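# Remove server PSU bay filler into the shelf tray

## Task

On the rear of the server facing the robot, one of the four power supply bays is closed by a filler panel. Pull that filler out so the bay is free for a power supply, then leave the filler resting on the floor of the parts tray on the service shelf. The work area spans from the service shelf up to the server's power supply bays, the full width of the shelf, from the shelf top upward. The tray sits loose on the shelf, and a plug hanging on its cord does not count as a loose part.

## Robot and tools

Robot: two arms, left_arm on the robot's own +y side and right_arm on the -y side. Each ends in a five-finger hand; the left hand mirrors the right. Base positions (scene frame): left_arm (-0.036, +0.255, +1.430) m, right_arm (-0.036, -0.255, +1.430) m. show_instructions returns the two reference pages about the hand.

Scene frame: origin on the floor under the centre of the robot's foot, +x straight ahead, +y to the robot's left, +z up. Only the floor height is known, and the shelf and server may sit at an angle. Printed positions and orientations can be a few centimetres wrong, more at long reach.

Hand point: a point fixed to the palm, about 0.05 m in front of it and 0.15 m out from the wrist face. Its +z runs along straight fingers, +y comes out of the palm, +x runs across the palm away from the thumb on the right hand (toward the thumb on the left hand). Straight fingers extend 0.06-0.07 m past the point and sit 0.06 m behind it in -y. A wrist bracket on the little-finger side can strike things.

The 28-number row, used by both execute_actions and move, always holds both arms: left_arm dx, dy, dz, rx, ry, rz; then left hand little, ring, middle, index, thumb_bend, thumb_turn, force_limit, speed; then the same fourteen for right_arm. Every value lies in [-1, 1].
Pose numbers are offsets, not poses: they count from that arm's current Hand target, along scene axes, and the arm rotates about its Hand target position. 1.0 equals 0.6 m for dx, dy, dz and 180 degrees for rx, ry, rz, which together form one rotation vector. Send six zeros to ask nothing new of an arm.
Hand numbers are absolute targets. Fingers and thumb_bend: -1 straight, +1 curled. thumb_turn: -1 beside the palm, +1 opposite the fingers. force_limit maps from about 0 N at -1 to 10 N at +1 (15 N for the two thumb motors). speed rises linearly from near zero at -1 to full at +0.48 and stays full above; full travel takes 0.49 s. For a gentle grip close with speed -0.94 or below. There is no 'no change' value: to keep a hand as is, resend the eight numbers last carried out for it (or, if none yet, its hand_measured six plus hand_force_limit and hand_speed). Closing thumb in front of the palm with the fingers holds objects roughly 0.035-0.065 m thick, handles down to about 0.025 m; thumb tip against index pad pinches light items up to about 0.08 m.

execute_actions(actions, cameras): actions is a list of actions, each a list of up to 15 rows; each row is one 1/30 s step, and a short action repeats its last row to step 15. Every row of an action is measured from the Hand target at that action's start, so repeating an offset in a new action moves further. Images appear only with an empty actions list or when cameras names them ("all", names, or []).

move(target, speed, blend, blocking, cameras): target is one row or a list of up to 15 rows; all offsets in the list count from the same starting Hand targets. speed is path top speed in m/s, 0.002-4.3, default 0.25 (turns up to twice that in rad/s); one value or one per target. blend in metres rounds corners; 0 stops at each target. The whole list gets 10 s at most. Paths are straight and do not avoid obstacles or the other arm. blocking=false returns after about 0.5 s while the move continues. The result adds a 'move:' line: done, off_target, moving, held or fault, plus limits (paced = pose clipped, held = steps withheld).

wait(seconds, 0-3600) lets time pass; stop brakes a running move; zoom_image(camera, region [x0, y0, x1, y1], at most 504x504 px) enlarges part of the latest image from cam_head_left, cam_head_right, cam_left_wrist or cam_right_wrist (each 672x504); finished_scene ends the scene for good.

Results: end_effector_position (m) and end_effector_quat_wxyz in the scene frame; Hand target is the last commanded pose after clipping, the base for the next offsets. The arm often rests 1-3 cm (sometimes 5 cm) short, usually low, without any contact; send the remaining distance as a new offset. Orientation commands are clipped to within 40 degrees of the measured one. hand_measured, hand_stopped_by (moving, target, force, stalled, fault) and hand_load_n follow the motor order above; a lost grip shows as hand_load_n dropping near 0. Joint torques, joint velocities and motor temperatures are also reported; a MOTOR HOT line warns before a 100 °C fault drops that arm for 30-60 s.

Avoid: knocking anything out of the work area or letting it fall (fails the scene), dropping the filler even slightly or releasing it while it moves, fast impacts, hard pushes into fixed parts, excessive finger force, and any contact between the two arms or hands. A blocked arm keeps pressing until commanded back past its hand point. Holding loads or stretched poses heats motors. Objects may occasionally be nudged by outside pushes.

Each tool is called after "Request:" as name([rows], argument=value, ...), one row to a line, values as JSON.

Reference images:

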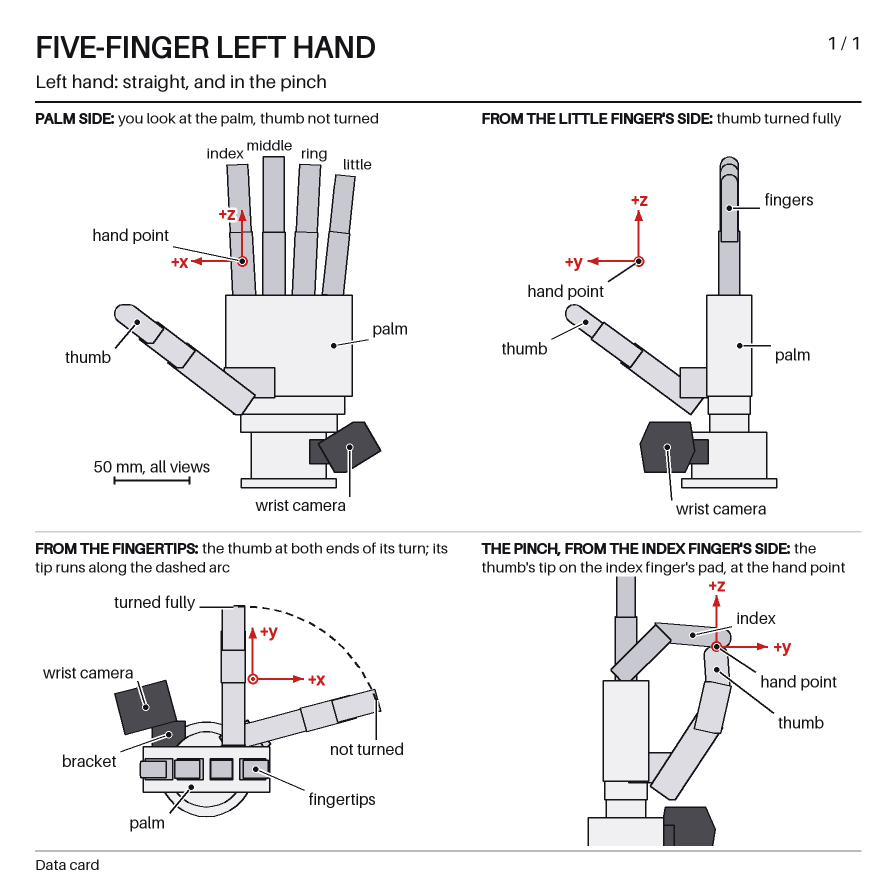

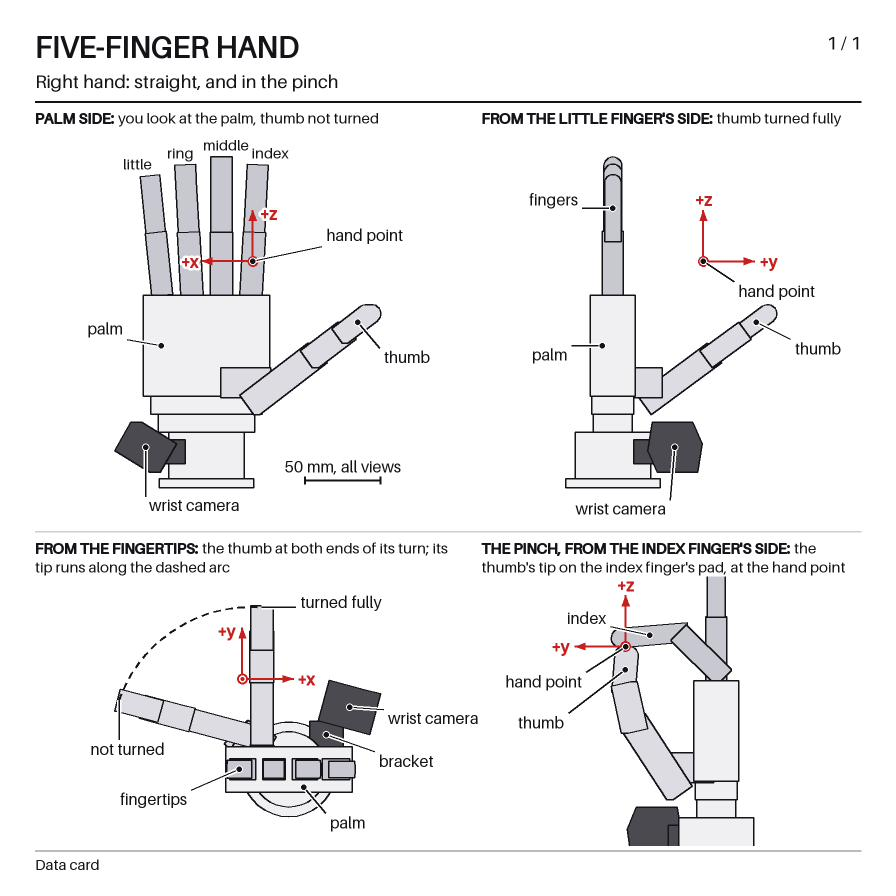

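## Session

Request:
execute_actions(actions=[])

Scene clock: 0.00 s.
left_arm: end_effector_position=(+0.5250, +0.3815, +1.1097) hand_measured=(-1.000, -1.000, -1.000, -1.000, -1.000, -1.000) hand_load_n=(+0.0, +0.0, +0.0, +0.0, +0.0, +0.0) hand_stopped_by=(target, target, target, target, target, target) hand_force_limit=0.00 hand_speed=-0.80 end_effector_quat_wxyz=(+0.078, -0.184, +0.976, +0.087) | right_arm: end_effector_position=(+0.3758, -0.3794, +1.3739) hand_measured=(-1.000, -1.000, -1.000, -1.000, -1.000, -1.000) hand_load_n=(+0.0, +0.0, +0.0, +0.0, +0.0, +0.0) hand_stopped_by=(target, target, target, target, target, target) hand_force_limit=0.00 hand_speed=-0.80 end_effector_quat_wxyz=(+0.073, -0.884, +0.377, -0.267)
Joint positions: left_arm=[-1.867 2.187 1.407 -0.313 -0.286 1.323] | right_arm=[-1.402 1.125 0.587 -0.13 0.007 -1]
Joint velocities: within noise
Joint torques (N m): no reading
Motor temperatures (°C): left_arm=[22 25 24 23 22 23] | right_arm=[25 26 22 23 25 21]
Heat: left arm: hottest shoulder 25 °C; right arm: hottest shoulder 26 °C.
Hand target: left_arm +0.5327, +0.3824, +1.1125; +0.085, -0.185, +0.975, +0.086 | right_arm +0.3873, -0.3823, +1.3821; -0.075, +0.880, -0.376, +0.280

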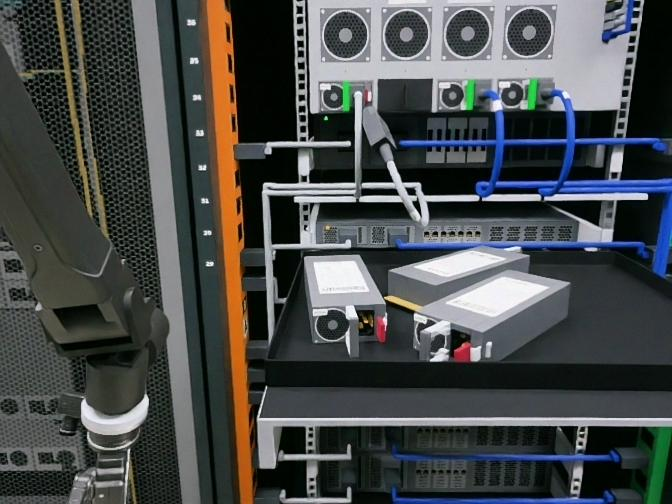

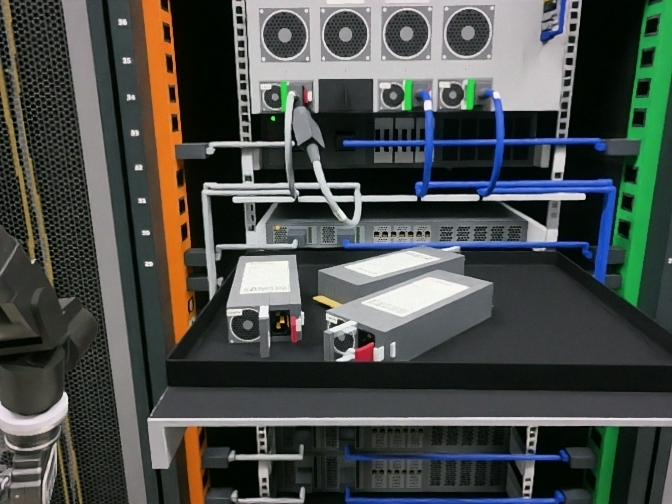

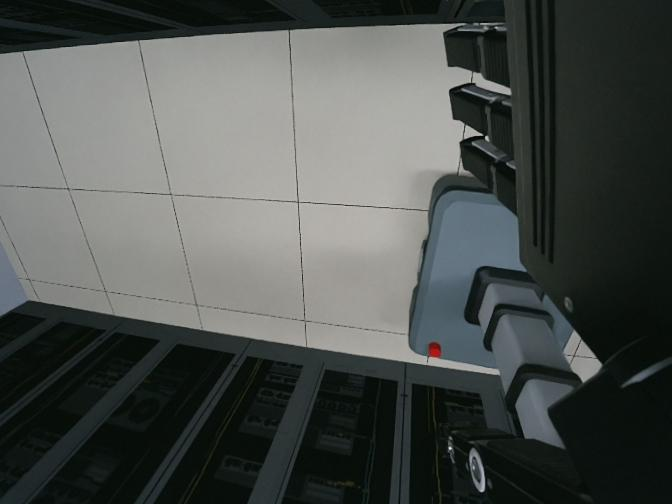

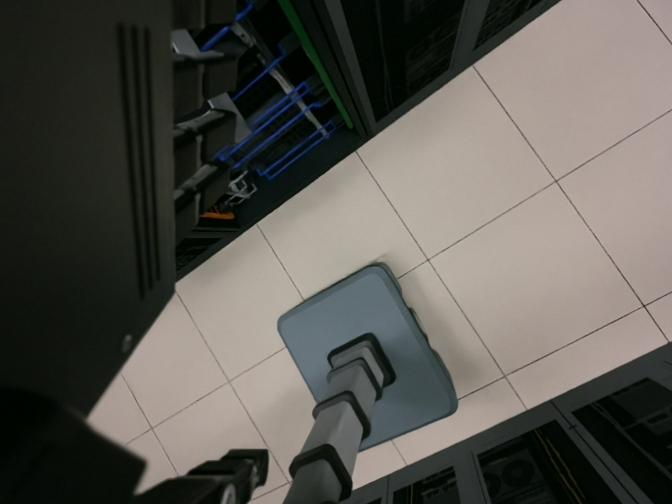

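Request:
zoom_image(camera="cam_head_right", region=[230, 60, 430, 210])

Request:
zoom_image(camera="cam_head_left", region=[300, 60, 480, 195])

Request:
zoom_image(camera="cam_head_right", region=[290, 60, 390, 135])

Scaled by 2.520 from the camera's image (finer frame: 960x720).

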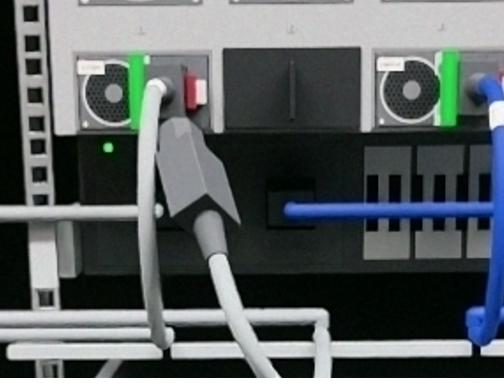

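Scaled by 2.800 from the camera's image (finer frame: 960x720).

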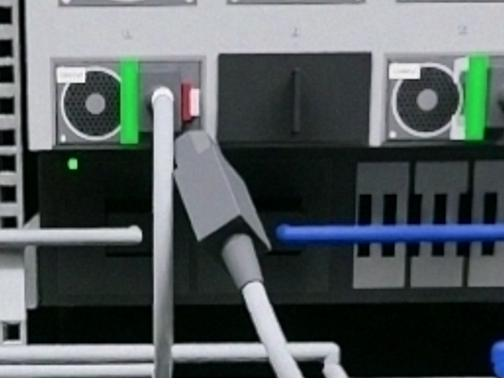

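Scaled by 5.040 from the camera's image (finer frame: 960x720).

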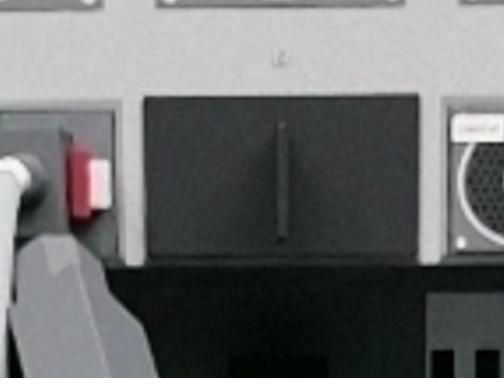

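Request:
zoom_image(camera="cam_head_left", region=[355, 65, 455, 125])

Request:
zoom_image(camera="cam_head_left", region=[240, 40, 640, 280])

Scaled by 5.040 from the camera's image (finer frame: 960x720).

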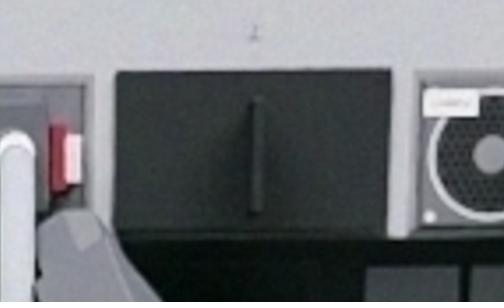

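Scaled by 1.260 from the camera's image (finer frame: 960x720).

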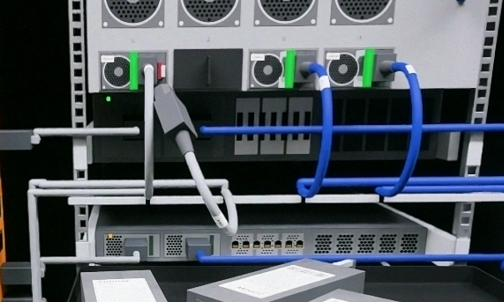

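Request:
move([
  [0,0,0,0,0,0,-1,-1,-1,-1,-1,-1,0,-0.8, 0.05,0.1,0.03,-0.0235,-0.194,0.219,1,1,-0.3,-0.3,-1,1,0,0],
  [0,0,0,0,0,0,-1,-1,-1,-1,-1,-1,0,-0.8, 0.13,0.28,0.08,-0.047,-0.388,0.438,1,1,-0.3,-0.3,-1,1,0,0],
], blend=0.03, cameras=["cam_head_left","cam_head_right","cam_right_wrist"])

Scene clock: 12.80 s.
left_arm: end_effector_position=(+0.5250, +0.3815, +1.1097) hand_measured=(-1.000, -1.000, -1.000, -1.000, -1.000, -1.000) hand_load_n=(+0.0, +0.0, +0.0, +0.0, +0.0, +0.0) hand_stopped_by=(target, target, target, target, target, target) hand_force_limit=0.00 hand_speed=-0.80 end_effector_quat_wxyz=(+0.078, -0.184, +0.976, +0.087) | right_arm: end_effector_position=(+0.4606, -0.2172, +1.4290) hand_measured=(+1.000, +1.000, -0.300, -0.300, -1.000, +1.000) hand_load_n=(+0.0, +0.0, +0.0, +0.0, +0.0, +0.5) hand_stopped_by=(target, target, target, target, target, target) hand_force_limit=0.00 hand_speed=0.00 end_effector_quat_wxyz=(-0.356, +0.621, +0.345, +0.607)
Joint positions: left_arm=[-1.867 2.187 1.407 -0.313 -0.286 1.323] | right_arm=[-1.461 1.669 0.441 1.402 -1.306 -1.724]
Joint torques (N m): left_arm=[-2.08 -17.2 4.96 0.44 -0.09 0.15] | right_arm=[2.32 -9.35 2.92 1.26 -0.22 -0.07]
Heat: left arm: hottest shoulder 27 °C; right arm: hottest shoulder 26 °C.
Hand target: left_arm +0.5327, +0.3824, +1.1125; +0.085, -0.185, +0.975, +0.086 | right_arm +0.4654, -0.2144, +1.4301; -0.353, +0.612, +0.354, +0.612
Off the commanded pose: left_arm 0.008 m, 1 deg | right_arm 0.006 m, 2 deg.
move: done

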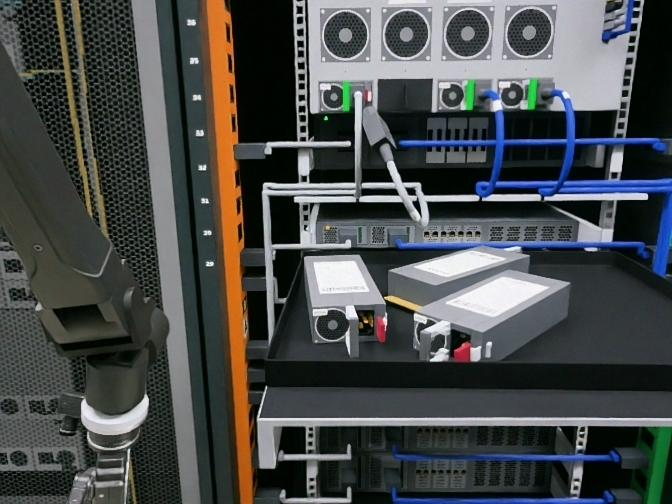

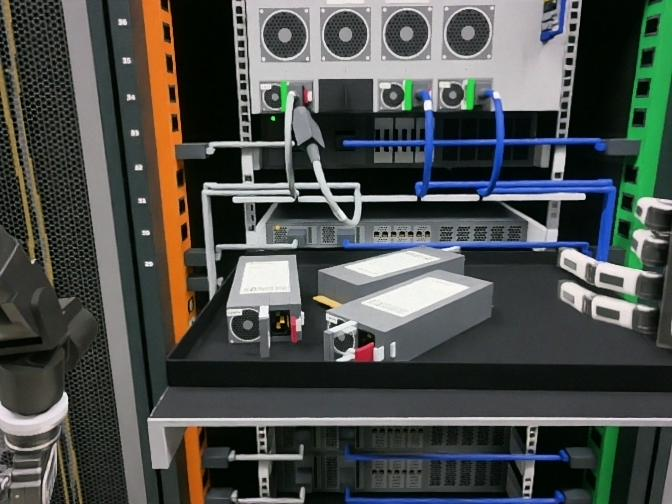

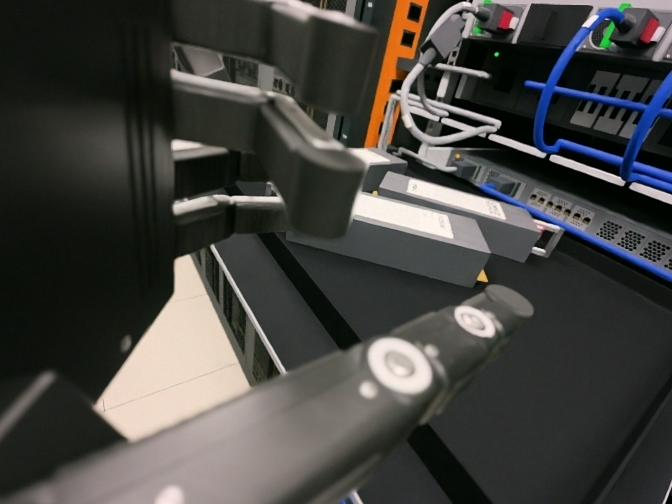

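Request:
zoom_image(camera="cam_head_right", region=[540, 180, 672, 370])

Scaled by 2.653 from the camera's image (finer frame: 960x720).

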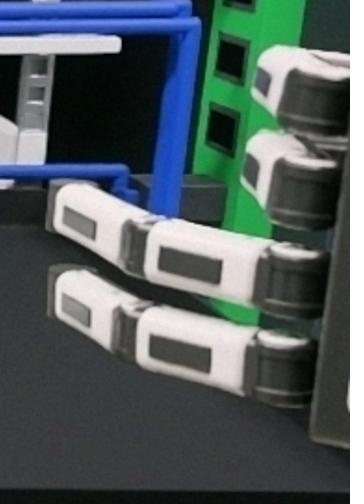

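Request:
move(target=[0,0,0,0,0,0,-1,-1,-1,-1,-1,-1,0,-0.8, 0.12,0.15,0.1,0,0,0,1,1,-0.3,-0.3,-1,1,0,0], cameras=["cam_head_left","cam_head_right","cam_right_wrist"])

Scene clock: 14.83 s.
left_arm: end_effector_position=(+0.5250, +0.3815, +1.1097) hand_measured=(-1.000, -1.000, -1.000, -1.000, -1.000, -1.000) hand_load_n=(+0.0, +0.0, +0.0, +0.0, +0.0, +0.0) hand_stopped_by=(target, target, target, target, target, target) hand_force_limit=0.00 hand_speed=-0.80 end_effector_quat_wxyz=(+0.078, -0.184, +0.976, +0.087) | right_arm: end_effector_position=(+0.5250, -0.1229, +1.4741) hand_measured=(+1.000, +1.000, -0.300, -0.300, -1.000, +1.000) hand_load_n=(+0.0, +0.0, +0.0, +0.0, +0.0, +0.5) hand_stopped_by=(target, target, target, target, target, target) hand_force_limit=0.00 hand_speed=0.00 end_effector_quat_wxyz=(-0.365, +0.625, +0.345, +0.598)
Joint positions: left_arm=[-1.867 2.187 1.407 -0.313 -0.286 1.323] | right_arm=[-1.161 1.512 0.573 1.001 -1.019 -1.819]
Joint torques (N m): left_arm=[-2.08 -17.14 4.98 0.46 -0.08 0.15] | right_arm=[2.67 -12.22 6.64 0.68 -0.14 -0.14]
Heat: left arm: hottest shoulder 27 °C; right arm: hottest shoulder 26 °C.
Hand target: left_arm +0.5327, +0.3824, +1.1125; +0.085, -0.185, +0.975, +0.086 | right_arm +0.5374, -0.1244, +1.4903; -0.353, +0.612, +0.354, +0.613
Off the commanded pose: left_arm 0.008 m, 1 deg | right_arm 0.020 m, 3 deg.
move: off_target (right_arm)

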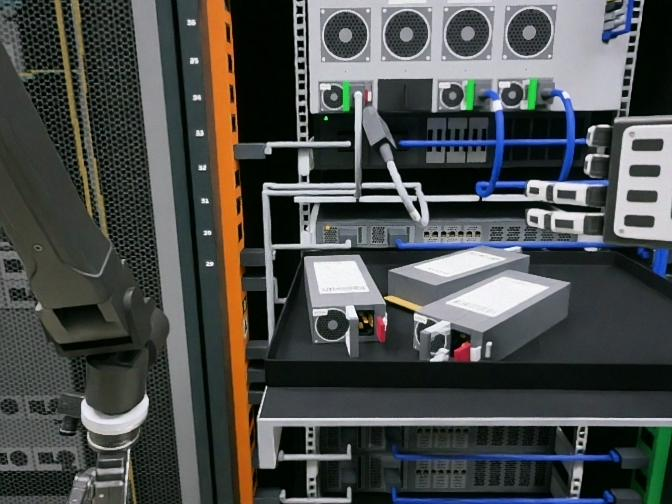

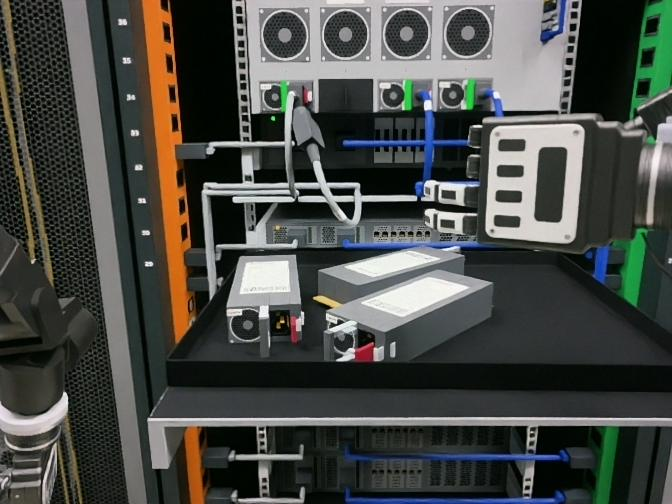

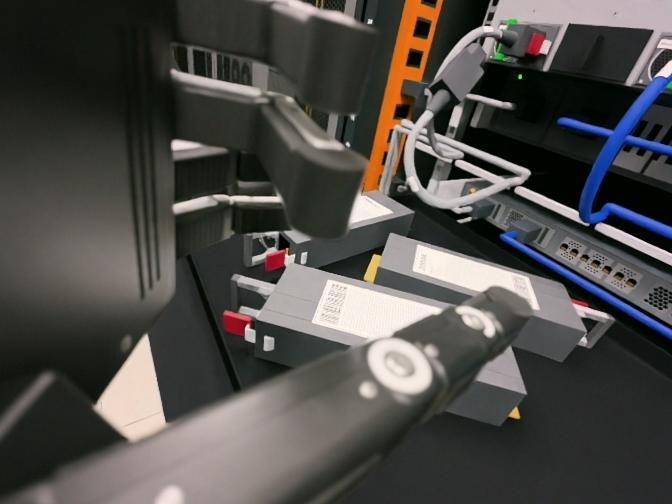

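Request:
zoom_image(camera="cam_head_left", region=[510, 110, 672, 260])

Request:
zoom_image(camera="cam_head_right", region=[410, 110, 572, 260])

Request:
zoom_image(camera="cam_right_wrist", region=[420, 0, 672, 189])

Scaled by 3.111 from the camera's image (finer frame: 960x720).

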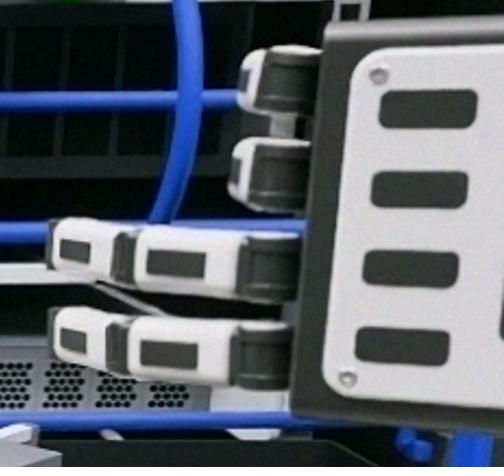

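Scaled by 3.111 from the camera's image (finer frame: 960x720).

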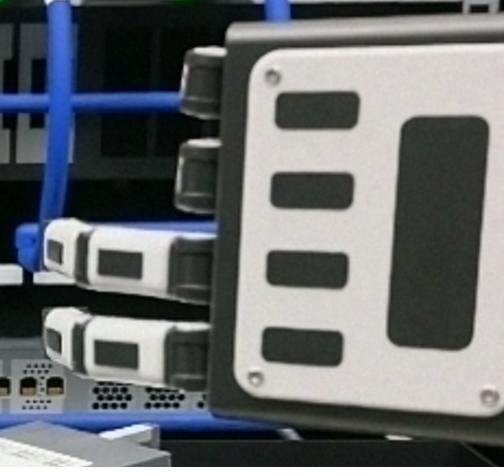

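Scaled by 2.000 from the camera's image (finer frame: 960x720).

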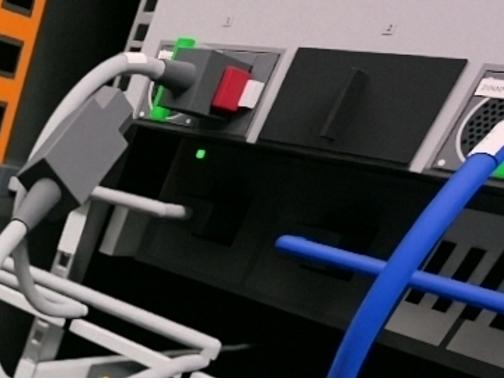

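Request:
move(target=[0,0,0,0,0,0,-1,-1,-1,-1,-1,-1,0,-0.8, 0.27,0.0,0.05,0,0,0,1,1,-0.1,-0.1,-0.6,1,0,0], cameras=["cam_head_left","cam_head_right","cam_right_wrist"])

Scene clock: 19.43 s.
left_arm: end_effector_position=(+0.5250, +0.3815, +1.1097) hand_measured=(-1.000, -1.000, -1.000, -1.000, -1.000, -1.000) hand_load_n=(+0.0, +0.0, +0.0, +0.0, +0.0, +0.0) hand_stopped_by=(target, target, target, target, target, target) hand_force_limit=0.00 hand_speed=-0.80 end_effector_quat_wxyz=(+0.078, -0.184, +0.976, +0.087) | right_arm: end_effector_position=(+0.6842, -0.1266, +1.5097) hand_measured=(+1.000, +1.000, -0.100, -0.100, -0.600, +1.000) hand_load_n=(+0.0, +0.0, +0.0, +0.0, +0.0, +0.0) hand_stopped_by=(target, target, target, target, target, target) hand_force_limit=0.00 hand_speed=0.00 end_effector_quat_wxyz=(-0.361, +0.623, +0.345, +0.603)
Joint positions: left_arm=[-1.867 2.187 1.407 -0.313 -0.286 1.323] | right_arm=[-1.161 1.645 1.04 0.677 -1.014 -1.82]
Joint torques (N m): left_arm=[-2.02 -17.14 4.94 0.44 -0.09 0.15] | right_arm=[3.78 -15.44 10.66 0.68 -0.2 -0.18]
Heat: left arm: hottest shoulder 27 °C; right arm: hottest shoulder 26 °C.
Hand target: left_arm +0.5327, +0.3824, +1.1125; +0.085, -0.185, +0.975, +0.086 | right_arm +0.6994, -0.1244, +1.5202; -0.353, +0.612, +0.354, +0.613
Off the commanded pose: left_arm 0.008 m, 1 deg | right_arm 0.019 m, 2 deg.
move: off_target (right_arm)

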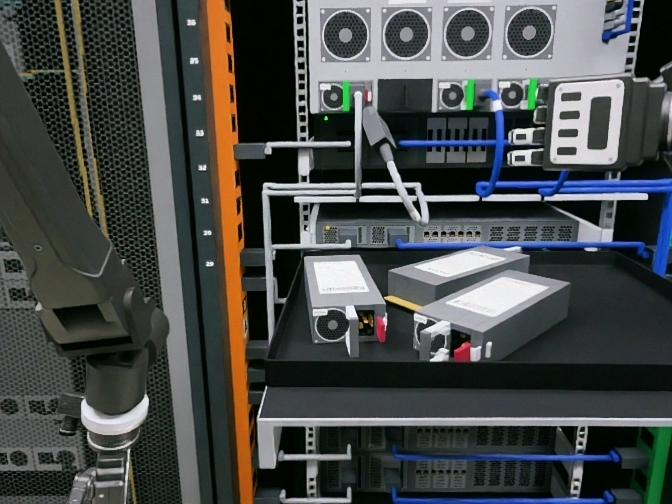

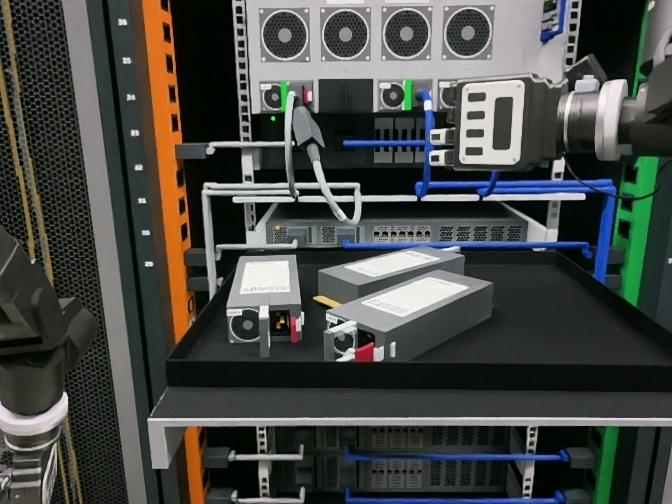

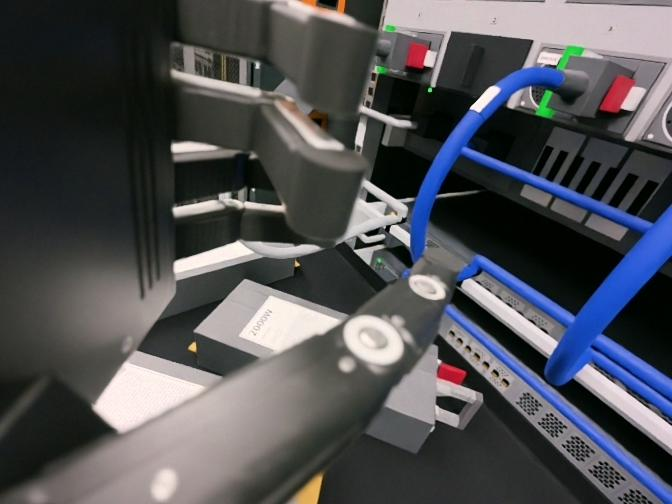

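Request:
zoom_image(camera="cam_head_left", region=[340, 75, 560, 235])

Request:
zoom_image(camera="cam_head_right", region=[280, 75, 500, 235])

Request:
zoom_image(camera="cam_right_wrist", region=[352, 0, 672, 240])

Scaled by 2.291 from the camera's image (finer frame: 960x720).

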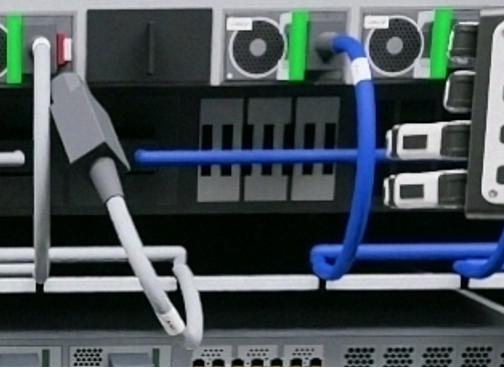

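Scaled by 2.291 from the camera's image (finer frame: 960x720).

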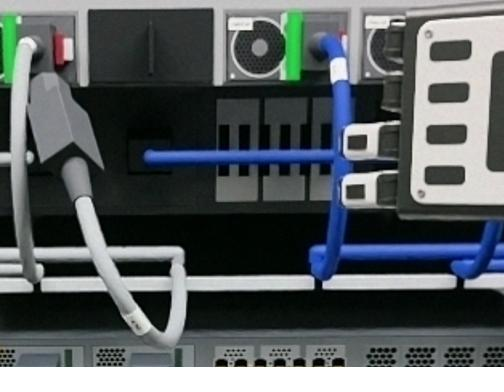

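Scaled by 1.575 from the camera's image (finer frame: 960x720).

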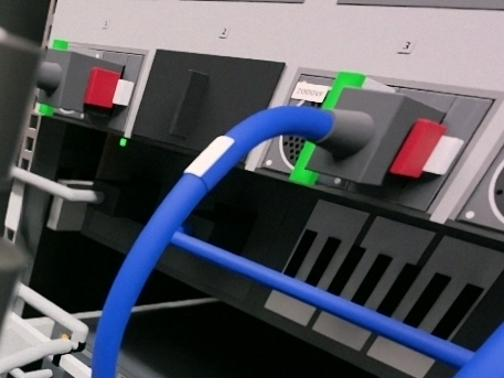

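Request:
move(target=[0,0,0,0,0,0,-1,-1,-1,-1,-1,-1,0,-0.8, 0.1,0.15,0.15,-0.1667,0,0,1,1,-0.1,-0.1,-0.6,1,0,0], speed=0.15, cameras=["cam_head_left","cam_head_right","cam_right_wrist"])

Scene clock: 27.53 s.
left_arm: end_effector_position=(+0.5250, +0.3815, +1.1097) hand_measured=(-1.000, -1.000, -1.000, -1.000, -1.000, -1.000) hand_load_n=(+0.0, +0.0, +0.5, +0.0, +0.0, +0.0) hand_stopped_by=(target, target, target, target, target, target) hand_force_limit=0.00 hand_speed=-0.80 end_effector_quat_wxyz=(+0.078, -0.184, +0.976, +0.087) | right_arm: end_effector_position=(+0.7394, -0.0366, +1.5670) hand_measured=(+1.000, +1.000, -0.100, -0.100, -0.600, +1.000) hand_load_n=(+0.0, +0.0, +0.0, +0.0, +0.0, +0.0) hand_stopped_by=(target, target, target, target, target, target) hand_force_limit=0.00 hand_speed=0.00 end_effector_quat_wxyz=(-0.241, +0.742, +0.375, +0.501)
Joint positions: left_arm=[-1.867 2.187 1.407 -0.313 -0.286 1.323] | right_arm=[-0.889 1.598 1.394 -0.108 -0.474 -2.084]
Joint torques (N m): left_arm=[-2.02 -17.2 4.97 0.44 -0.08 0.15] | right_arm=[5.13 -19.08 14.61 0.8 -0.25 -0.15]
Heat: left arm: hottest shoulder 28 °C; right arm: hottest shoulder 27 °C.
Hand target: left_arm +0.5327, +0.3824, +1.1125; +0.085, -0.185, +0.975, +0.086 | right_arm +0.7594, -0.0342, +1.6103; -0.183, +0.683, +0.500, +0.500
Off the commanded pose: left_arm 0.008 m, 1 deg | right_arm 0.048 m, 17 deg.
joint sent to its limit (right arm) — joint 6 (wrist roll), lower limit. The joint targets are off in orientation, not in position.
move: off_target (right_arm)

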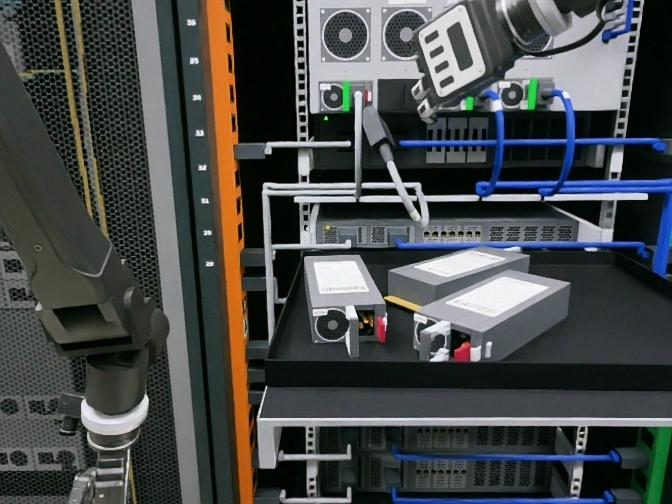

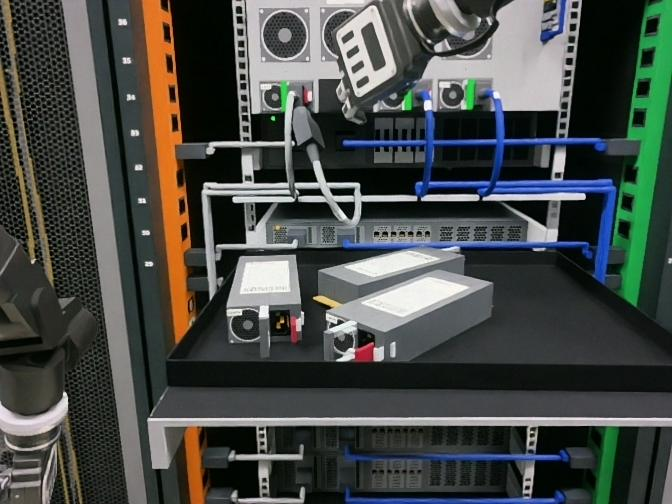

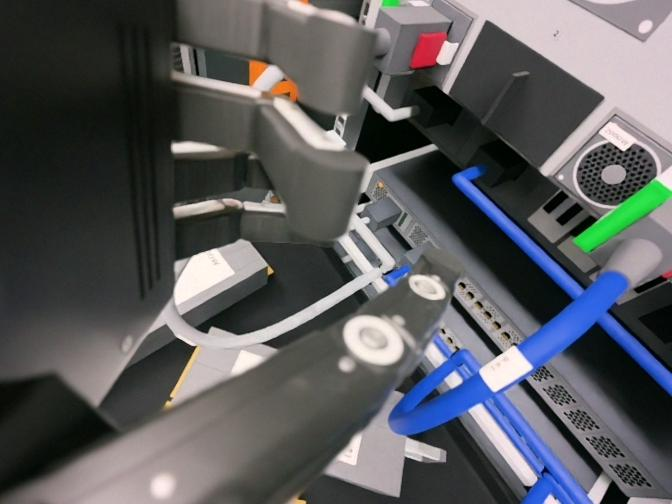

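Request:
zoom_image(camera="cam_head_left", region=[360, 40, 480, 160])

Request:
zoom_image(camera="cam_head_right", region=[290, 40, 410, 160])

Request:
zoom_image(camera="cam_right_wrist", region=[352, 0, 672, 240])

Scaled by 4.200 from the camera's image (finer frame: 960x720).

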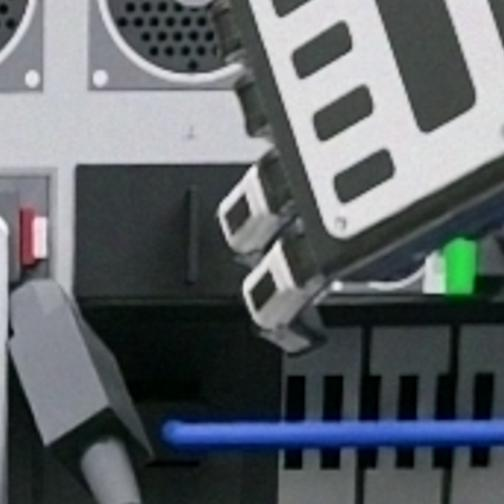

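Scaled by 4.200 from the camera's image (finer frame: 960x720).

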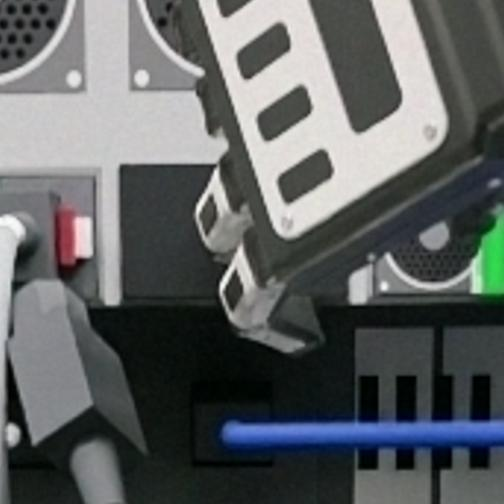

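Scaled by 1.575 from the camera's image (finer frame: 960x720).

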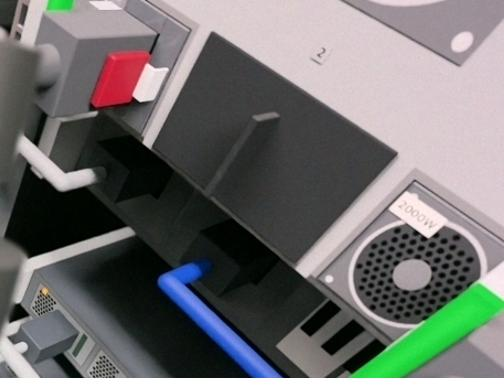

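Request:
execute_actions([
  [[0,0,0,0,0,0,-1,-1,-1,-1,-1,-1,0,-0.8, 0,0,0,0.047,0.041,-0.044,1,1,0.2,0.2,-0.3,1,-0.6,-0.6]],
  [[0,0,0,0,0,0,-1,-1,-1,-1,-1,-1,0,-0.8, 0,0,0,0,0,0,1,1,0.2,0.2,-0.3,1,-0.6,-0.6]],
], cameras=["cam_right_wrist"])

Scene clock: 30.73 s.
left_arm: end_effector_position=(+0.5250, +0.3815, +1.1097) hand_measured=(-1.000, -1.000, -1.000, -1.000, -1.000, -1.000) hand_load_n=(+0.0, +0.0, +0.0, +0.0, +0.0, +0.0) hand_stopped_by=(target, target, target, target, target, target) hand_force_limit=0.00 hand_speed=-0.80 end_effector_quat_wxyz=(+0.078, -0.184, +0.976, +0.087) | right_arm: end_effector_position=(+0.7412, -0.0391, +1.5729) hand_measured=(+1.000, +1.000, +0.200, +0.200, -0.300, +1.000) hand_load_n=(+0.0, +0.0, +0.0, +0.0, +0.0, +0.0) hand_stopped_by=(target, target, target, target, target, target) hand_force_limit=-0.60 hand_speed=-0.60 end_effector_quat_wxyz=(-0.243, +0.754, +0.376, +0.480)
Joint positions: left_arm=[-1.867 2.187 1.407 -0.313 -0.286 1.323] | right_arm=[-0.889 1.598 1.445 -0.207 -0.466 -2.085]
Joint torques (N m): left_arm=[-2.02 -17.08 4.97 0.46 -0.09 0.15] | right_arm=[5.42 -18.43 14.58 0.7 -0.22 -0.14]
Heat: left arm: hottest shoulder 28 °C; right arm: hottest shoulder 27 °C.
Hand target: left_arm +0.5327, +0.3824, +1.1125; +0.085, -0.185, +0.975, +0.086 | right_arm +0.7594, -0.0343, +1.6102; -0.229, +0.731, +0.401, +0.502
Off the commanded pose: left_arm 0.008 m, 1 deg | right_arm 0.042 m, 5 deg.
joint sent to its limit (right arm) — joint 6 (wrist roll), lower limit. The joint targets still meet the commanded pose.

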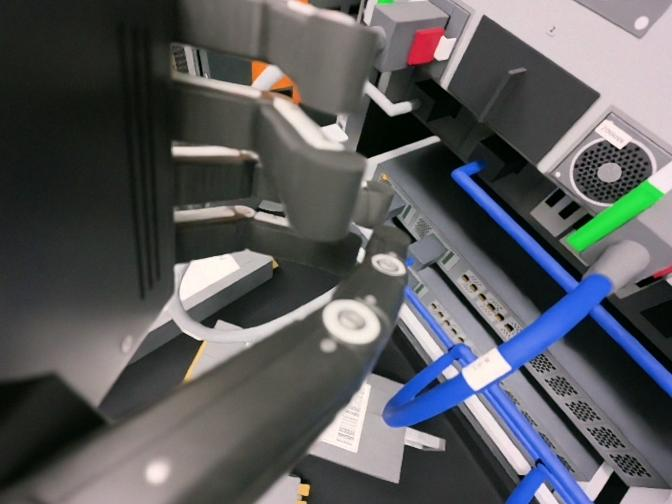

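Request:
zoom_image(camera="cam_right_wrist", region=[272, 130, 512, 310])

Scaled by 2.100 from the camera's image (finer frame: 960x720).

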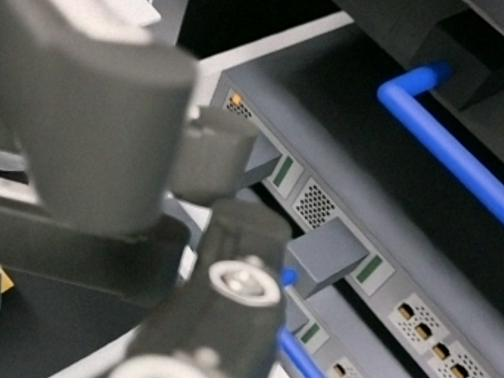

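Request:
move(target=[0,0,0,0,0,0,-1,-1,-1,-1,-1,-1,0,-0.8, 0.18,0.03,0.01,0,0,0,1,1,0.0,0.0,-0.5,1,-0.6,-0.6], speed=0.1, cameras=["cam_head_left","cam_head_right","cam_right_wrist"])

Scene clock: 33.00 s.
left_arm: end_effector_position=(+0.5250, +0.3815, +1.1097) hand_measured=(-1.000, -1.000, -1.000, -1.000, -1.000, -1.000) hand_load_n=(+0.0, +0.0, +0.0, +0.0, +0.0, +0.0) hand_stopped_by=(target, target, target, target, target, target) hand_force_limit=0.00 hand_speed=-0.80 end_effector_quat_wxyz=(+0.078, -0.184, +0.976, +0.087) | right_arm: end_effector_position=(+0.8488, -0.0118, +1.5972) hand_measured=(+1.000, +1.000, +0.000, +0.000, -0.500, +1.000) hand_load_n=(+0.0, +0.0, -0.5, +0.0, +0.0, +0.0) hand_stopped_by=(target, target, target, target, target, target) hand_force_limit=-0.60 hand_speed=-0.60 end_effector_quat_wxyz=(-0.246, +0.746, +0.377, +0.490)
Joint positions: left_arm=[-1.867 2.187 1.407 -0.313 -0.286 1.323] | right_arm=[-0.889 1.859 1.919 -0.398 -0.48 -2.085]
Joint torques (N m): left_arm=[-2.08 -17.2 4.97 0.44 -0.08 0.15] | right_arm=[4.84 -21.01 15.69 0.61 -0.39 -0.12]
Heat: left arm: hottest shoulder 28 °C; right arm: hottest shoulder 27 °C.
Hand target: left_arm +0.5327, +0.3824, +1.1125; +0.085, -0.185, +0.975, +0.086 | right_arm +0.8674, -0.0163, +1.6162; -0.229, +0.731, +0.401, +0.502
Off the commanded pose: left_arm 0.008 m, 1 deg | right_arm 0.027 m, 4 deg.
joint sent to its limit (right arm) — joint 6 (wrist roll), lower limit. The joint targets are off in orientation, not in position.
move: off_target (right_arm)

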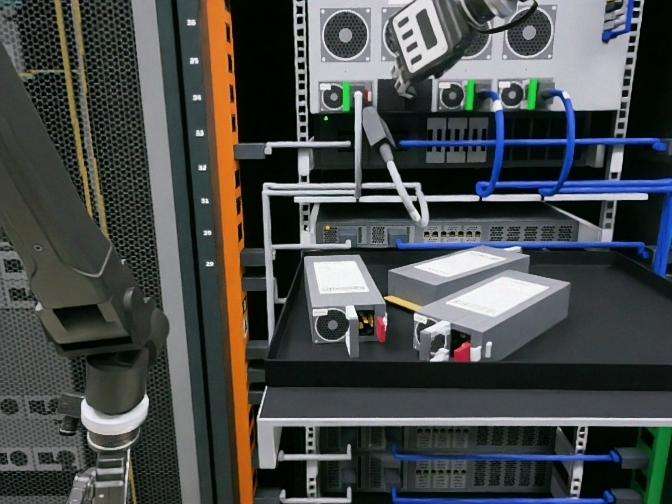

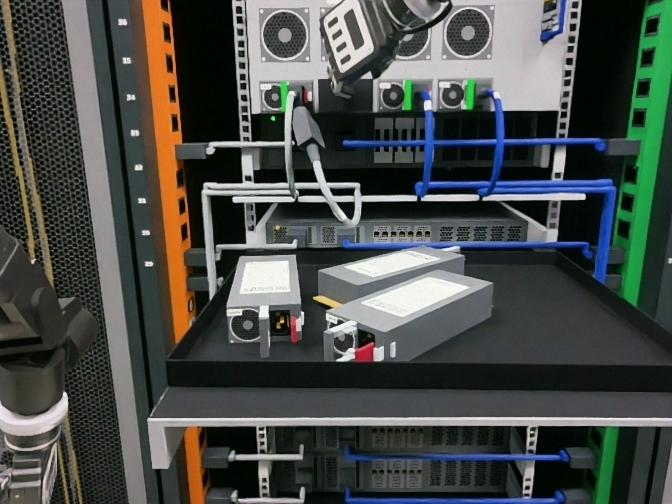

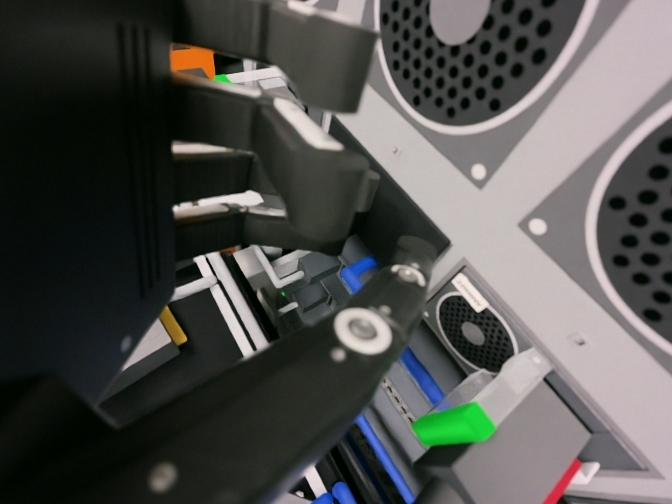

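Request:
zoom_image(camera="cam_head_left", region=[350, 30, 470, 150])

Request:
zoom_image(camera="cam_head_right", region=[290, 30, 410, 150])

Request:
zoom_image(camera="cam_right_wrist", region=[300, 80, 540, 320])

Scaled by 4.200 from the camera's image (finer frame: 960x720).

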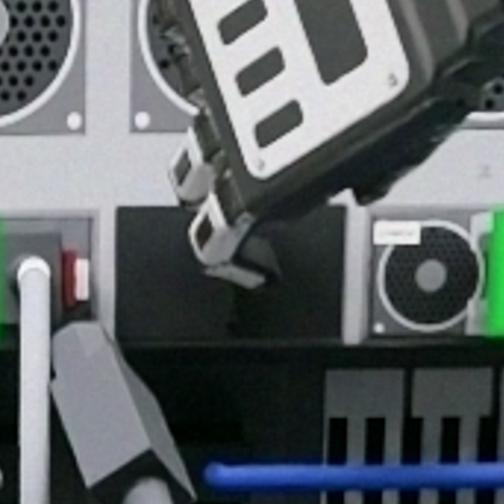

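Scaled by 4.200 from the camera's image (finer frame: 960x720).

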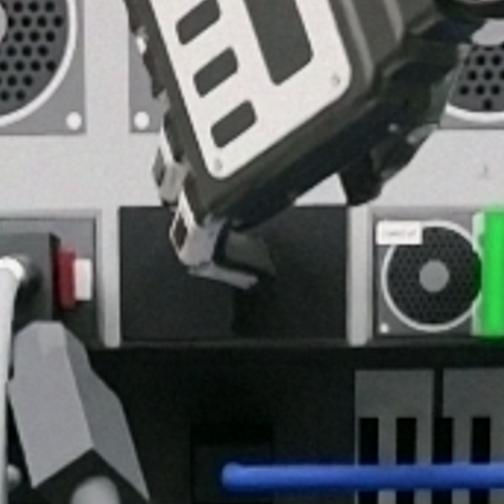

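Scaled by 2.100 from the camera's image (finer frame: 960x720).

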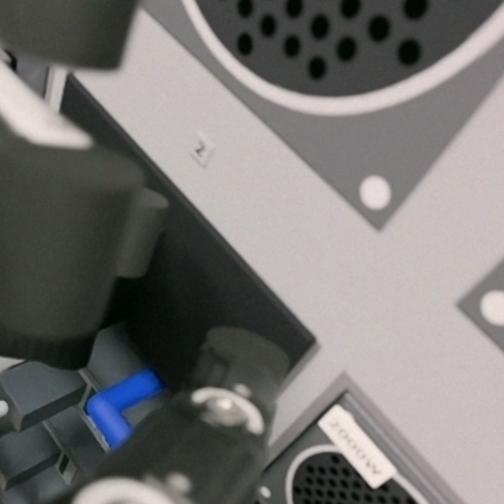

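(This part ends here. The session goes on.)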